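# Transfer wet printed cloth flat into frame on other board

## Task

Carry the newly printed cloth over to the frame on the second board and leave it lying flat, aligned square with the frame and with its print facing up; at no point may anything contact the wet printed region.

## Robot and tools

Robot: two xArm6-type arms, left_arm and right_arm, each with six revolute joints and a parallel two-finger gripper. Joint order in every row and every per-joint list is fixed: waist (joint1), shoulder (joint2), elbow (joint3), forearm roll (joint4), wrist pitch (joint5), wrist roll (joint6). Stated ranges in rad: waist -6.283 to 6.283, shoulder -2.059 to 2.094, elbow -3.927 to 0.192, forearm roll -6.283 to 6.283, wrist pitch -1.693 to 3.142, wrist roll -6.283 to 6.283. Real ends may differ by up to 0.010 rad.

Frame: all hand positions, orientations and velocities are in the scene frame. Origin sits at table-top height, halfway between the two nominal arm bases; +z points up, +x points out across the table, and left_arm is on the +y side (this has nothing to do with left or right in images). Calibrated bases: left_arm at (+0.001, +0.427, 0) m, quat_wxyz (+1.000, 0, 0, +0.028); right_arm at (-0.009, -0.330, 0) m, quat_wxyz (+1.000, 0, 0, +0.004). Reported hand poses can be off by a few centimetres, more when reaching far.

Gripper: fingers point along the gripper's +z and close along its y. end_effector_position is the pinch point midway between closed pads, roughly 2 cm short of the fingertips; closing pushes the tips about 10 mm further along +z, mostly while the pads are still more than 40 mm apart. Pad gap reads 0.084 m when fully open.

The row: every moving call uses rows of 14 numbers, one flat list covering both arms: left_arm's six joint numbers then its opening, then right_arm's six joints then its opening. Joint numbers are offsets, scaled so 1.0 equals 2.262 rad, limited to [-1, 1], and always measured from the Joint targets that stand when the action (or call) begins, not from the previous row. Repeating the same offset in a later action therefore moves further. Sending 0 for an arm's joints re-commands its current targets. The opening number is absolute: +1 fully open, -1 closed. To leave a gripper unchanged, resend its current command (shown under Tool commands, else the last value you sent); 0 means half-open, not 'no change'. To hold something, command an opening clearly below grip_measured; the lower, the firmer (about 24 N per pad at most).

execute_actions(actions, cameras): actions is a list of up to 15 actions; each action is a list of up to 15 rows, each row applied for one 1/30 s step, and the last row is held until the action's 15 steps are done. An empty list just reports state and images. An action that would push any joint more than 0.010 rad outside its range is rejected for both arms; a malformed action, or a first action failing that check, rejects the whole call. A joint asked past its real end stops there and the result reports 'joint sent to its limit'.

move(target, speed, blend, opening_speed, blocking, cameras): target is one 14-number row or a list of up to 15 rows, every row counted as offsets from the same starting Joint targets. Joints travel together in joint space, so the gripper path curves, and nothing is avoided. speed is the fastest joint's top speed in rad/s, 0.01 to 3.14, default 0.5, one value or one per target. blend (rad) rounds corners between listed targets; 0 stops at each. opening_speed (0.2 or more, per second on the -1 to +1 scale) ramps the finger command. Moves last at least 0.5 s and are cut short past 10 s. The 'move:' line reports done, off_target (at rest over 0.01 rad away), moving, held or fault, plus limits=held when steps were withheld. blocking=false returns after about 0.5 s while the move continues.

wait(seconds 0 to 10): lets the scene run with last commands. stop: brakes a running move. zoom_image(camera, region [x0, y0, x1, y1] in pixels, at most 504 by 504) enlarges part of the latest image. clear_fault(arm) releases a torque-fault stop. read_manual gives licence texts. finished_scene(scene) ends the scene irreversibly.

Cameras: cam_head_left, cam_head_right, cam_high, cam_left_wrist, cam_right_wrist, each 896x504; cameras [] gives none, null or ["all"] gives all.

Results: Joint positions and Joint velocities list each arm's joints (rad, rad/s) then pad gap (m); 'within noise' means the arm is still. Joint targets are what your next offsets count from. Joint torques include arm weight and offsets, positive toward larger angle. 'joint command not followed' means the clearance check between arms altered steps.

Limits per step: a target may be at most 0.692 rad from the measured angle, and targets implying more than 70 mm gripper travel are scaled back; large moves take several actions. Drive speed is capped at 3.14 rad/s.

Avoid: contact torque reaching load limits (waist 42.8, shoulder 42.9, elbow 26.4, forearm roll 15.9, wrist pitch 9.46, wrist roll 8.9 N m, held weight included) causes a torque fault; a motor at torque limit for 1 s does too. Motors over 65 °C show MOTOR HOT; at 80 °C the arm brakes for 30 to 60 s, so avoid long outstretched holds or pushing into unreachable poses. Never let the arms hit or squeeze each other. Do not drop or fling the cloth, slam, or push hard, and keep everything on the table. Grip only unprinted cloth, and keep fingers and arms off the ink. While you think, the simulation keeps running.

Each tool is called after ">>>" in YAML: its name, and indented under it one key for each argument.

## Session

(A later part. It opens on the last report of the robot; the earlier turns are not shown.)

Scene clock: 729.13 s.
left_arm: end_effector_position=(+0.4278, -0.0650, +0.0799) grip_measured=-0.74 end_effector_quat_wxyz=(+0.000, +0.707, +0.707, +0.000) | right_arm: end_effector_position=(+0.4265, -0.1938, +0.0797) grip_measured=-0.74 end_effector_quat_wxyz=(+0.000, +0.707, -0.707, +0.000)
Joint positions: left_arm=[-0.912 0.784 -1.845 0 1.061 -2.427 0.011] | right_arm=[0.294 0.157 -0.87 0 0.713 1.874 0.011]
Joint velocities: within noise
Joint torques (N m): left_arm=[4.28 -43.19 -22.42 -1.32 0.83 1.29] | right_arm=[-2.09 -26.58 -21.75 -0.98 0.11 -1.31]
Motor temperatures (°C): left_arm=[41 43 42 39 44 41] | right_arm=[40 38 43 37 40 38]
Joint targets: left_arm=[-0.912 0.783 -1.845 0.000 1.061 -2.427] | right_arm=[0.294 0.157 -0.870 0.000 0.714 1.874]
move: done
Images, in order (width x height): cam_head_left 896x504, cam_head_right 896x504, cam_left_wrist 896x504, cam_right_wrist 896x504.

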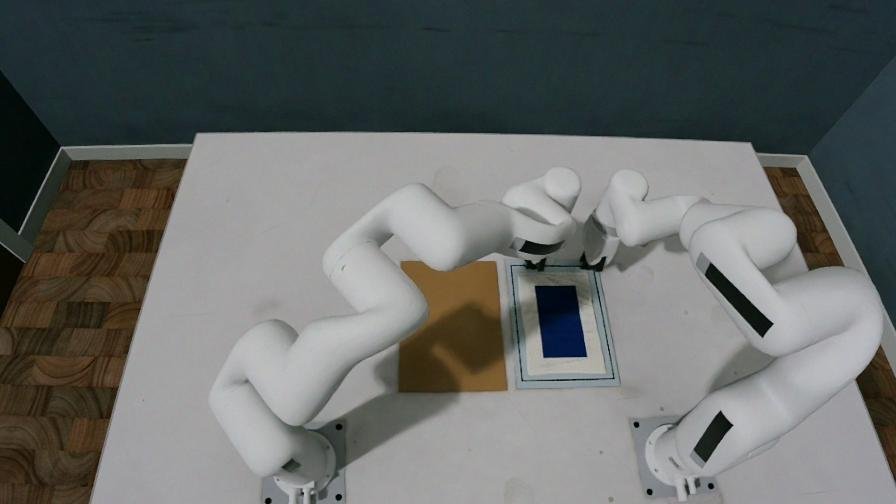

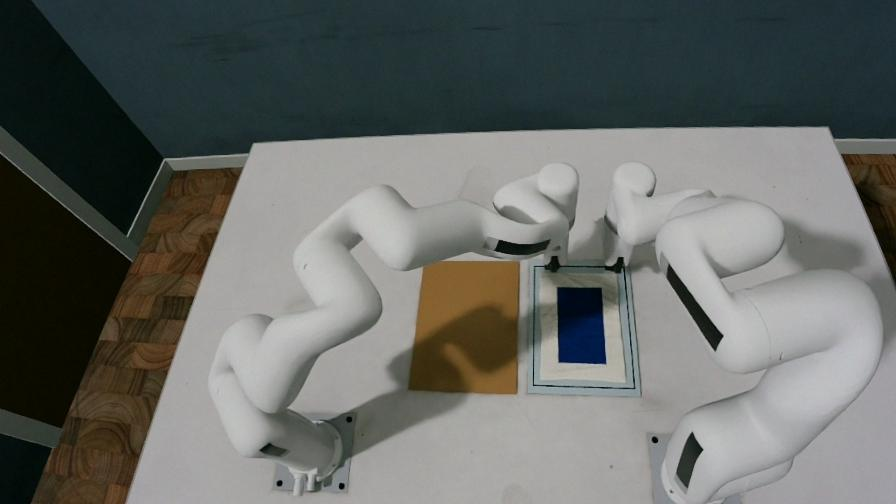

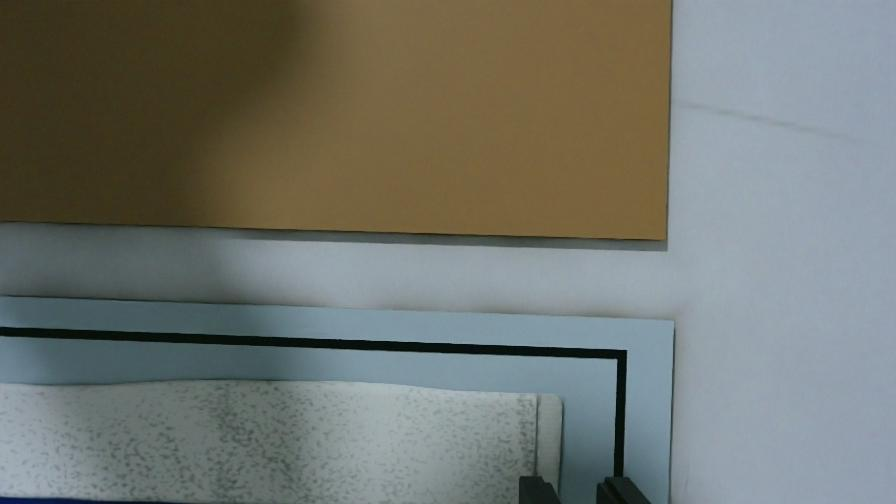

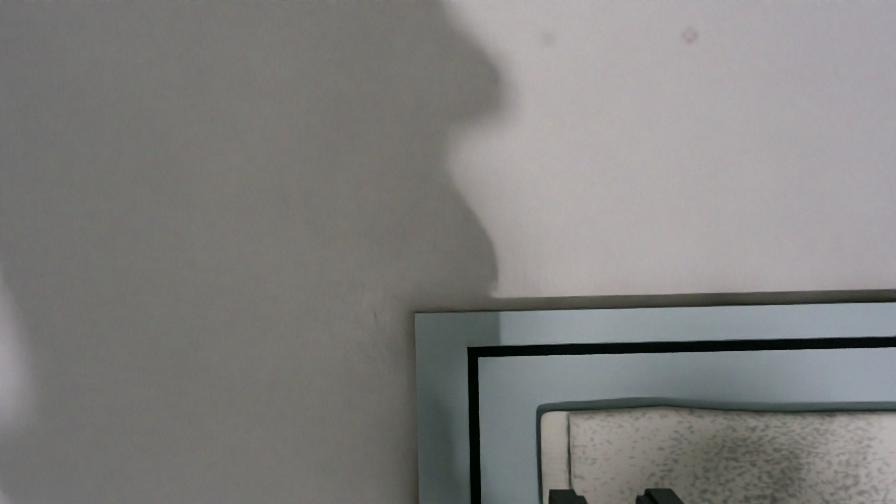

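>>> move:
  target: [-0.022858,-0.095116,0.001718,0,0.093397,-0.022858,-0.72,0.013222,-0.143488,-0.002888,0,0.146377,0.013222,-0.72]
  speed: 0.2
  cameras: ["cam_head_left", "cam_head_right", "cam_left_wrist", "cam_right_wrist"]

>>> zoom_image:
  camera: "cam_head_right"
  region: [520, 255, 650, 400]

>>> zoom_image:
  camera: "cam_left_wrist"
  region: [300, 250, 740, 504]

>>> zoom_image:
  camera: "cam_right_wrist"
  region: [300, 250, 740, 504]

Scene clock: 767.27 s.
left_arm: end_effector_position=(+0.3851, -0.0650, +0.1999) grip_measured=-0.74 end_effector_quat_wxyz=(+0.000, +0.707, +0.707, +0.000) | right_arm: end_effector_position=(+0.3848, -0.1937, +0.1996) grip_measured=-0.74 end_effector_quat_wxyz=(+0.000, +0.707, -0.707, +0.000)
Joint positions: left_arm=[-0.964 0.568 -1.841 0 1.272 -2.479 0.011] | right_arm=[0.324 -0.167 -0.876 0 1.044 1.903 0.011]
Joint velocities: within noise
Joint torques (N m): left_arm=[-4.95 -40.42 -17.67 -1.23 1.05 -1.4] | right_arm=[2.81 -21.9 -24.28 -1.05 0.09 1.18]
Motor temperatures (°C): left_arm=[41 43 42 39 44 41] | right_arm=[40 38 44 37 40 38]
Joint targets: left_arm=[-0.964 0.568 -1.841 0.000 1.272 -2.479] | right_arm=[0.324 -0.168 -0.876 0.000 1.045 1.903]
move: done
Images, in order (width x height): cam_head_left 896x504, cam_head_right 896x504, cam_left_wrist 896x504, cam_right_wrist 896x504.

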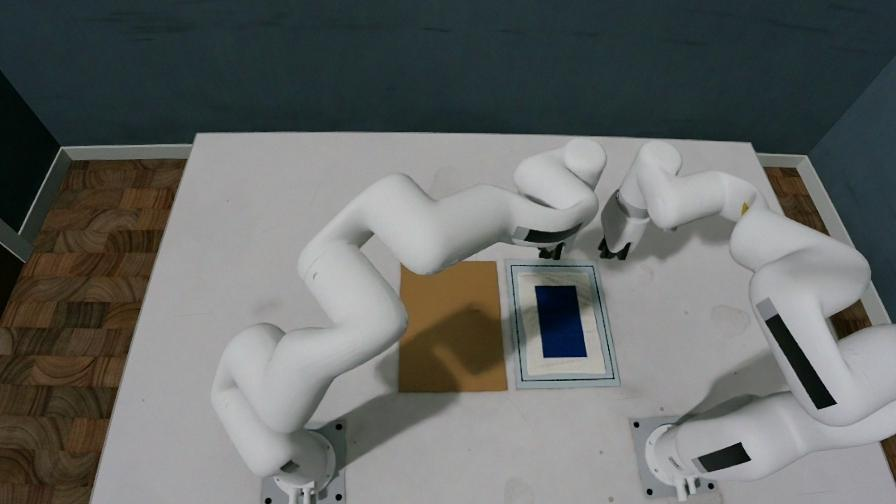

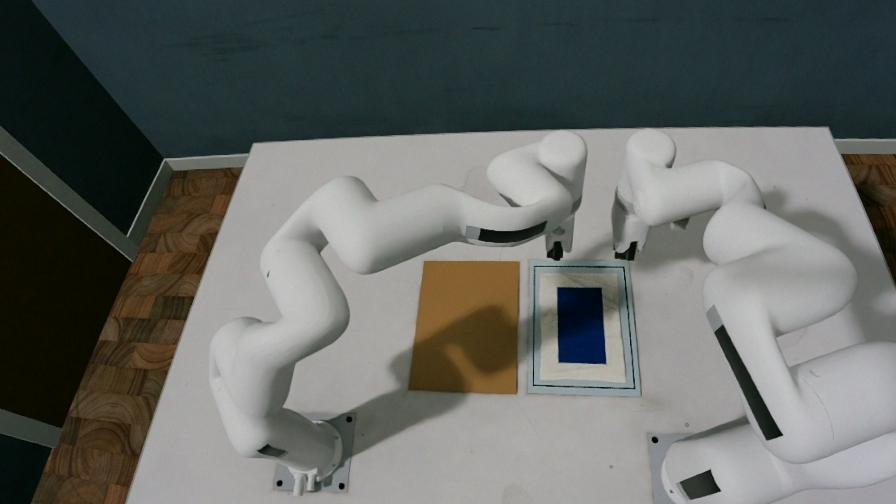

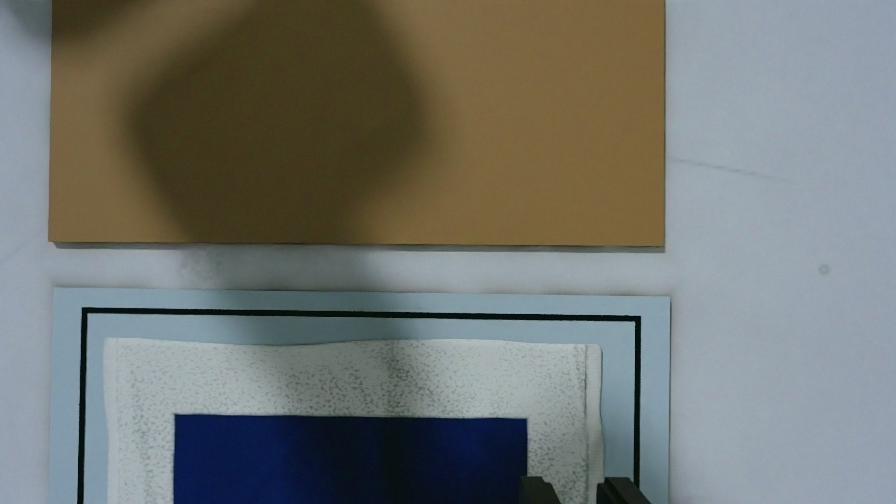

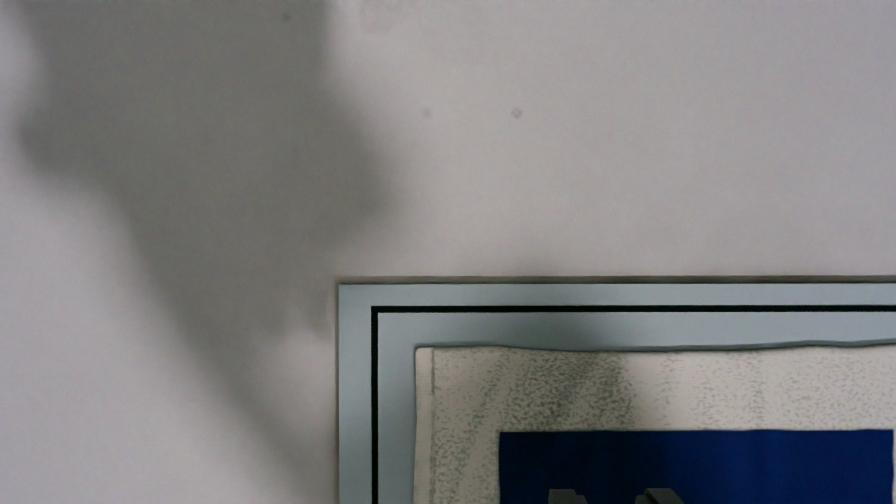

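Scaled by 3.476 from the camera's 896x504 image, which has a finer 1280x720 frame.

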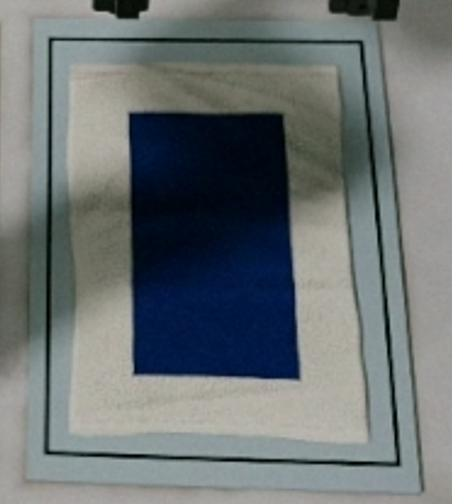

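Scaled by 1.145 from the camera's 896x504 image, which has a finer 1280x720 frame.

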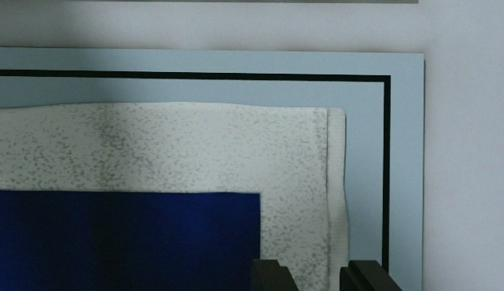

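Scaled by 1.145 from the camera's 896x504 image, which has a finer 1280x720 frame.

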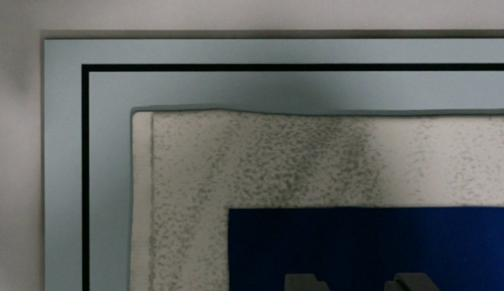

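>>> execute_actions:
  actions: []

>>> zoom_image:
  camera: "cam_high"
  region: [330, 235, 510, 355]

>>> zoom_image:
  camera: "cam_left_wrist"
  region: [60, 280, 360, 504]

>>> zoom_image:
  camera: "cam_right_wrist"
  region: [400, 280, 650, 504]

>>> zoom_image:
  camera: "cam_right_wrist"
  region: [640, 280, 896, 504]

>>> zoom_image:
  camera: "cam_head_right"
  region: [525, 260, 645, 330]

>>> zoom_image:
  camera: "cam_head_right"
  region: [525, 325, 645, 400]

Scene clock: 798.97 s.
left_arm: end_effector_position=(+0.3851, -0.0650, +0.2000) grip_measured=-0.74 end_effector_quat_wxyz=(+0.000, +0.707, +0.707, +0.000) | right_arm: end_effector_position=(+0.3848, -0.1938, +0.1997) grip_measured=-0.74 end_effector_quat_wxyz=(+0.000, +0.707, -0.707, +0.000)
Joint positions: left_arm=[-0.964 0.568 -1.841 0 1.272 -2.479 0.011] | right_arm=[0.324 -0.168 -0.876 0 1.045 1.903 0.011]
Joint velocities: within noise
Joint torques (N m): left_arm=[-4.61 -39.71 -21.06 -1.25 0.75 -1.4] | right_arm=[2.58 -21.47 -23.7 -1.02 -0.09 1.09]
Motor temperatures (°C): left_arm=[41 43 42 39 44 41] | right_arm=[40 38 44 37 40 38]
Joint targets: left_arm=[-0.964 0.568 -1.841 0.000 1.272 -2.479] | right_arm=[0.324 -0.168 -0.876 0.000 1.045 1.903]
Tool commands: left_gripper/opening=-0.72 right_gripper/opening=-0.72

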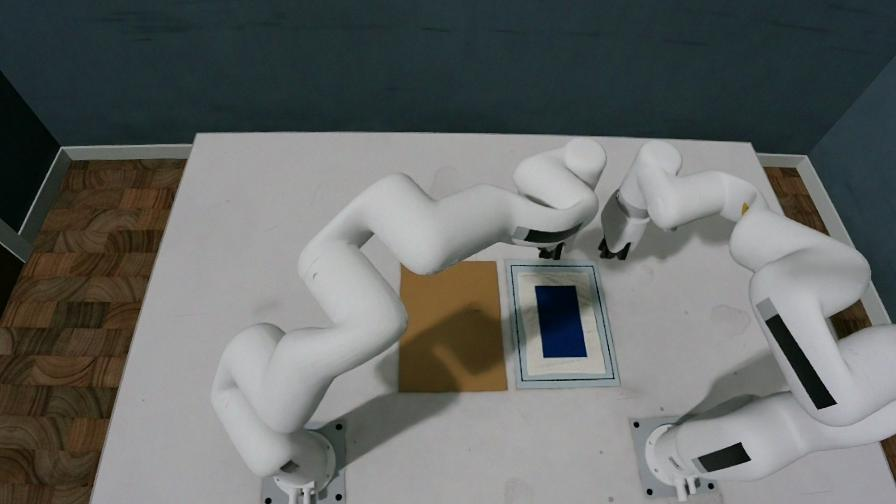

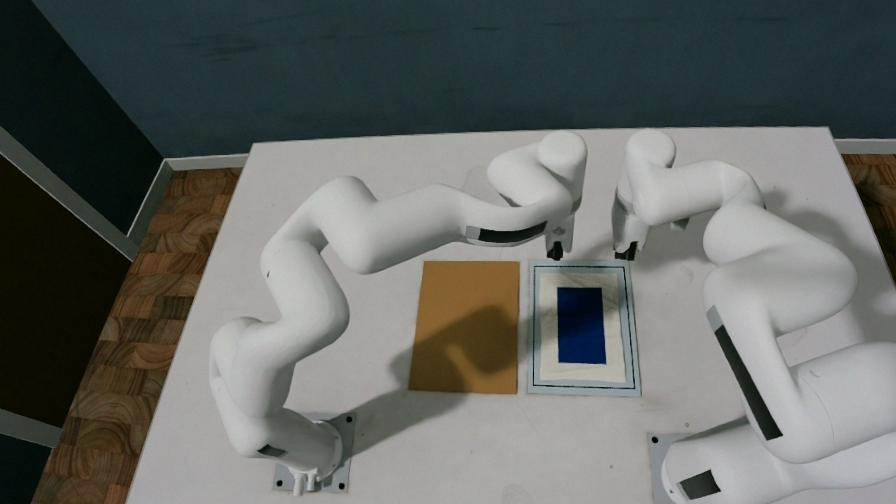

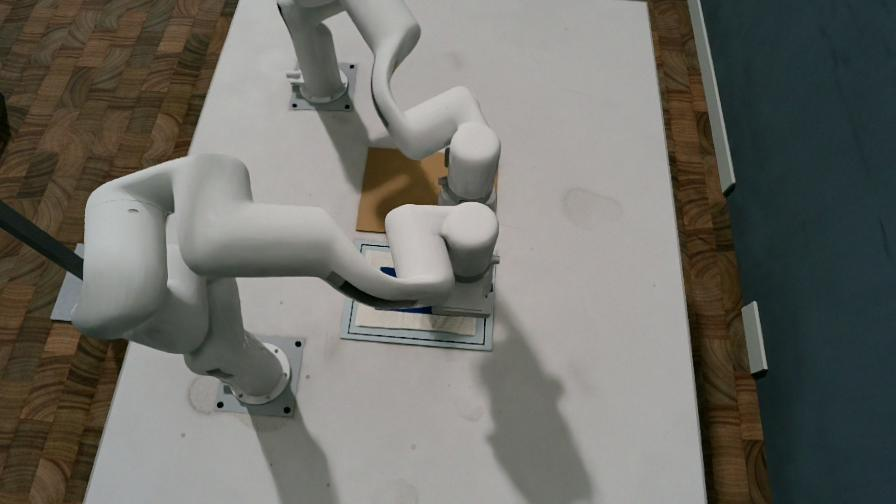

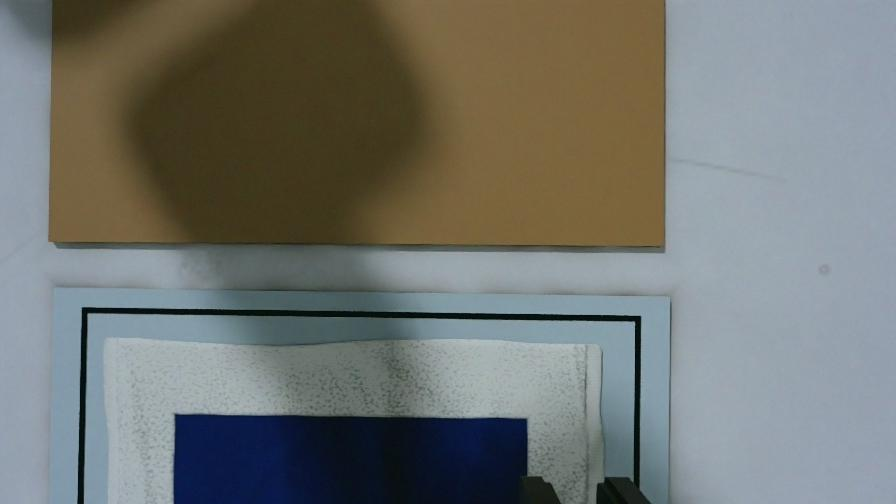

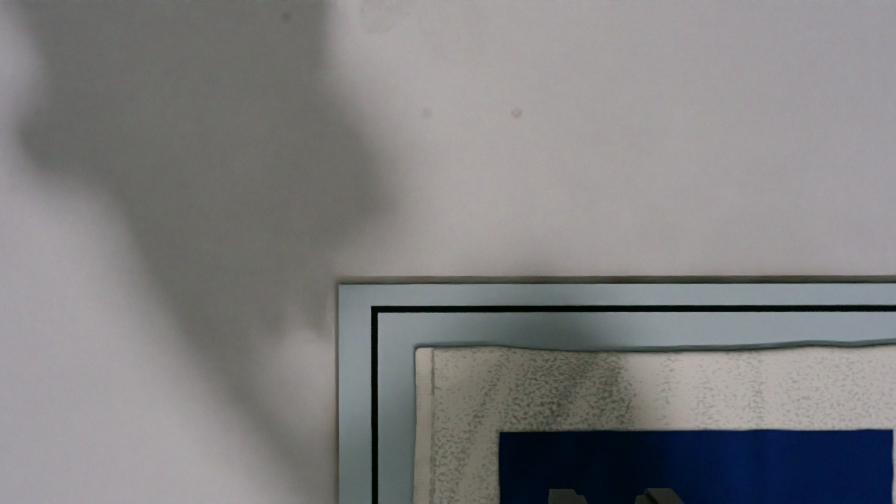

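Scaled by 2.800 from the camera's 896x504 image, which has a finer 1280x720 frame.

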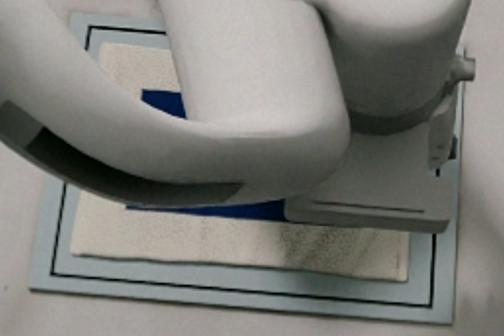

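Scaled by 1.680 from the camera's 896x504 image, which has a finer 1280x720 frame.

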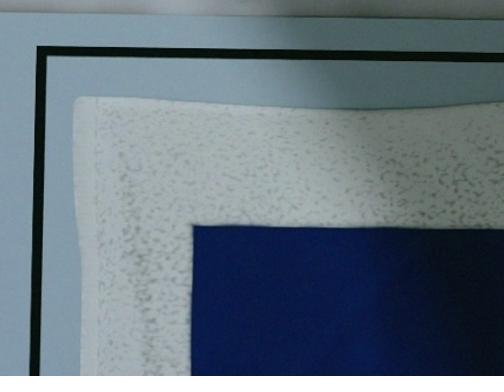

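Scaled by 2.016 from the camera's 896x504 image, which has a finer 1280x720 frame.

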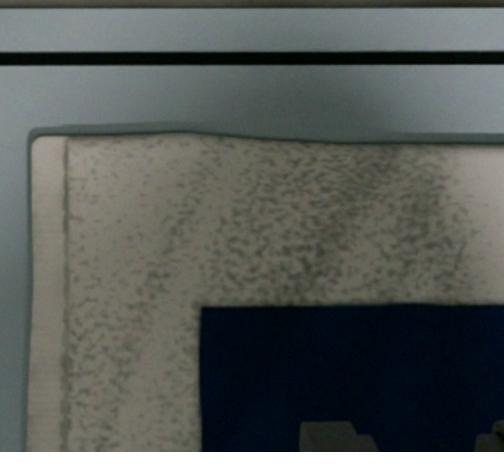

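Scaled by 1.969 from the camera's 896x504 image, which has a finer 1280x720 frame.

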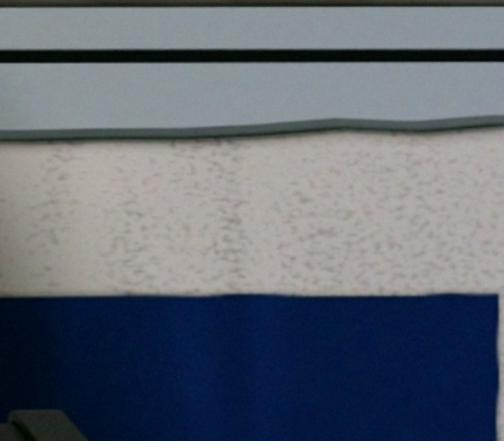

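Scaled by 4.200 from the camera's 896x504 image, which has a finer 1280x720 frame.

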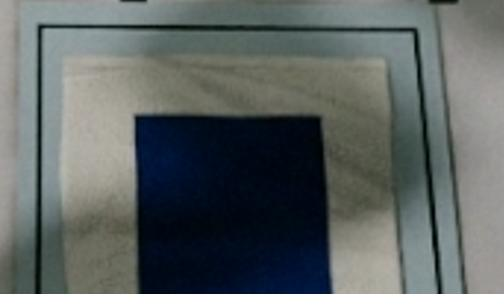

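Scaled by 4.200 from the camera's 896x504 image, which has a finer 1280x720 frame.

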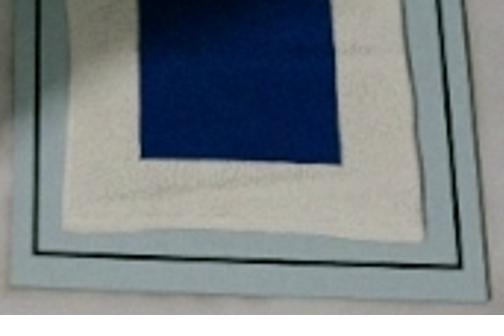

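>>> finished_scene:
  scene: 2

The scene is finished: the task was done.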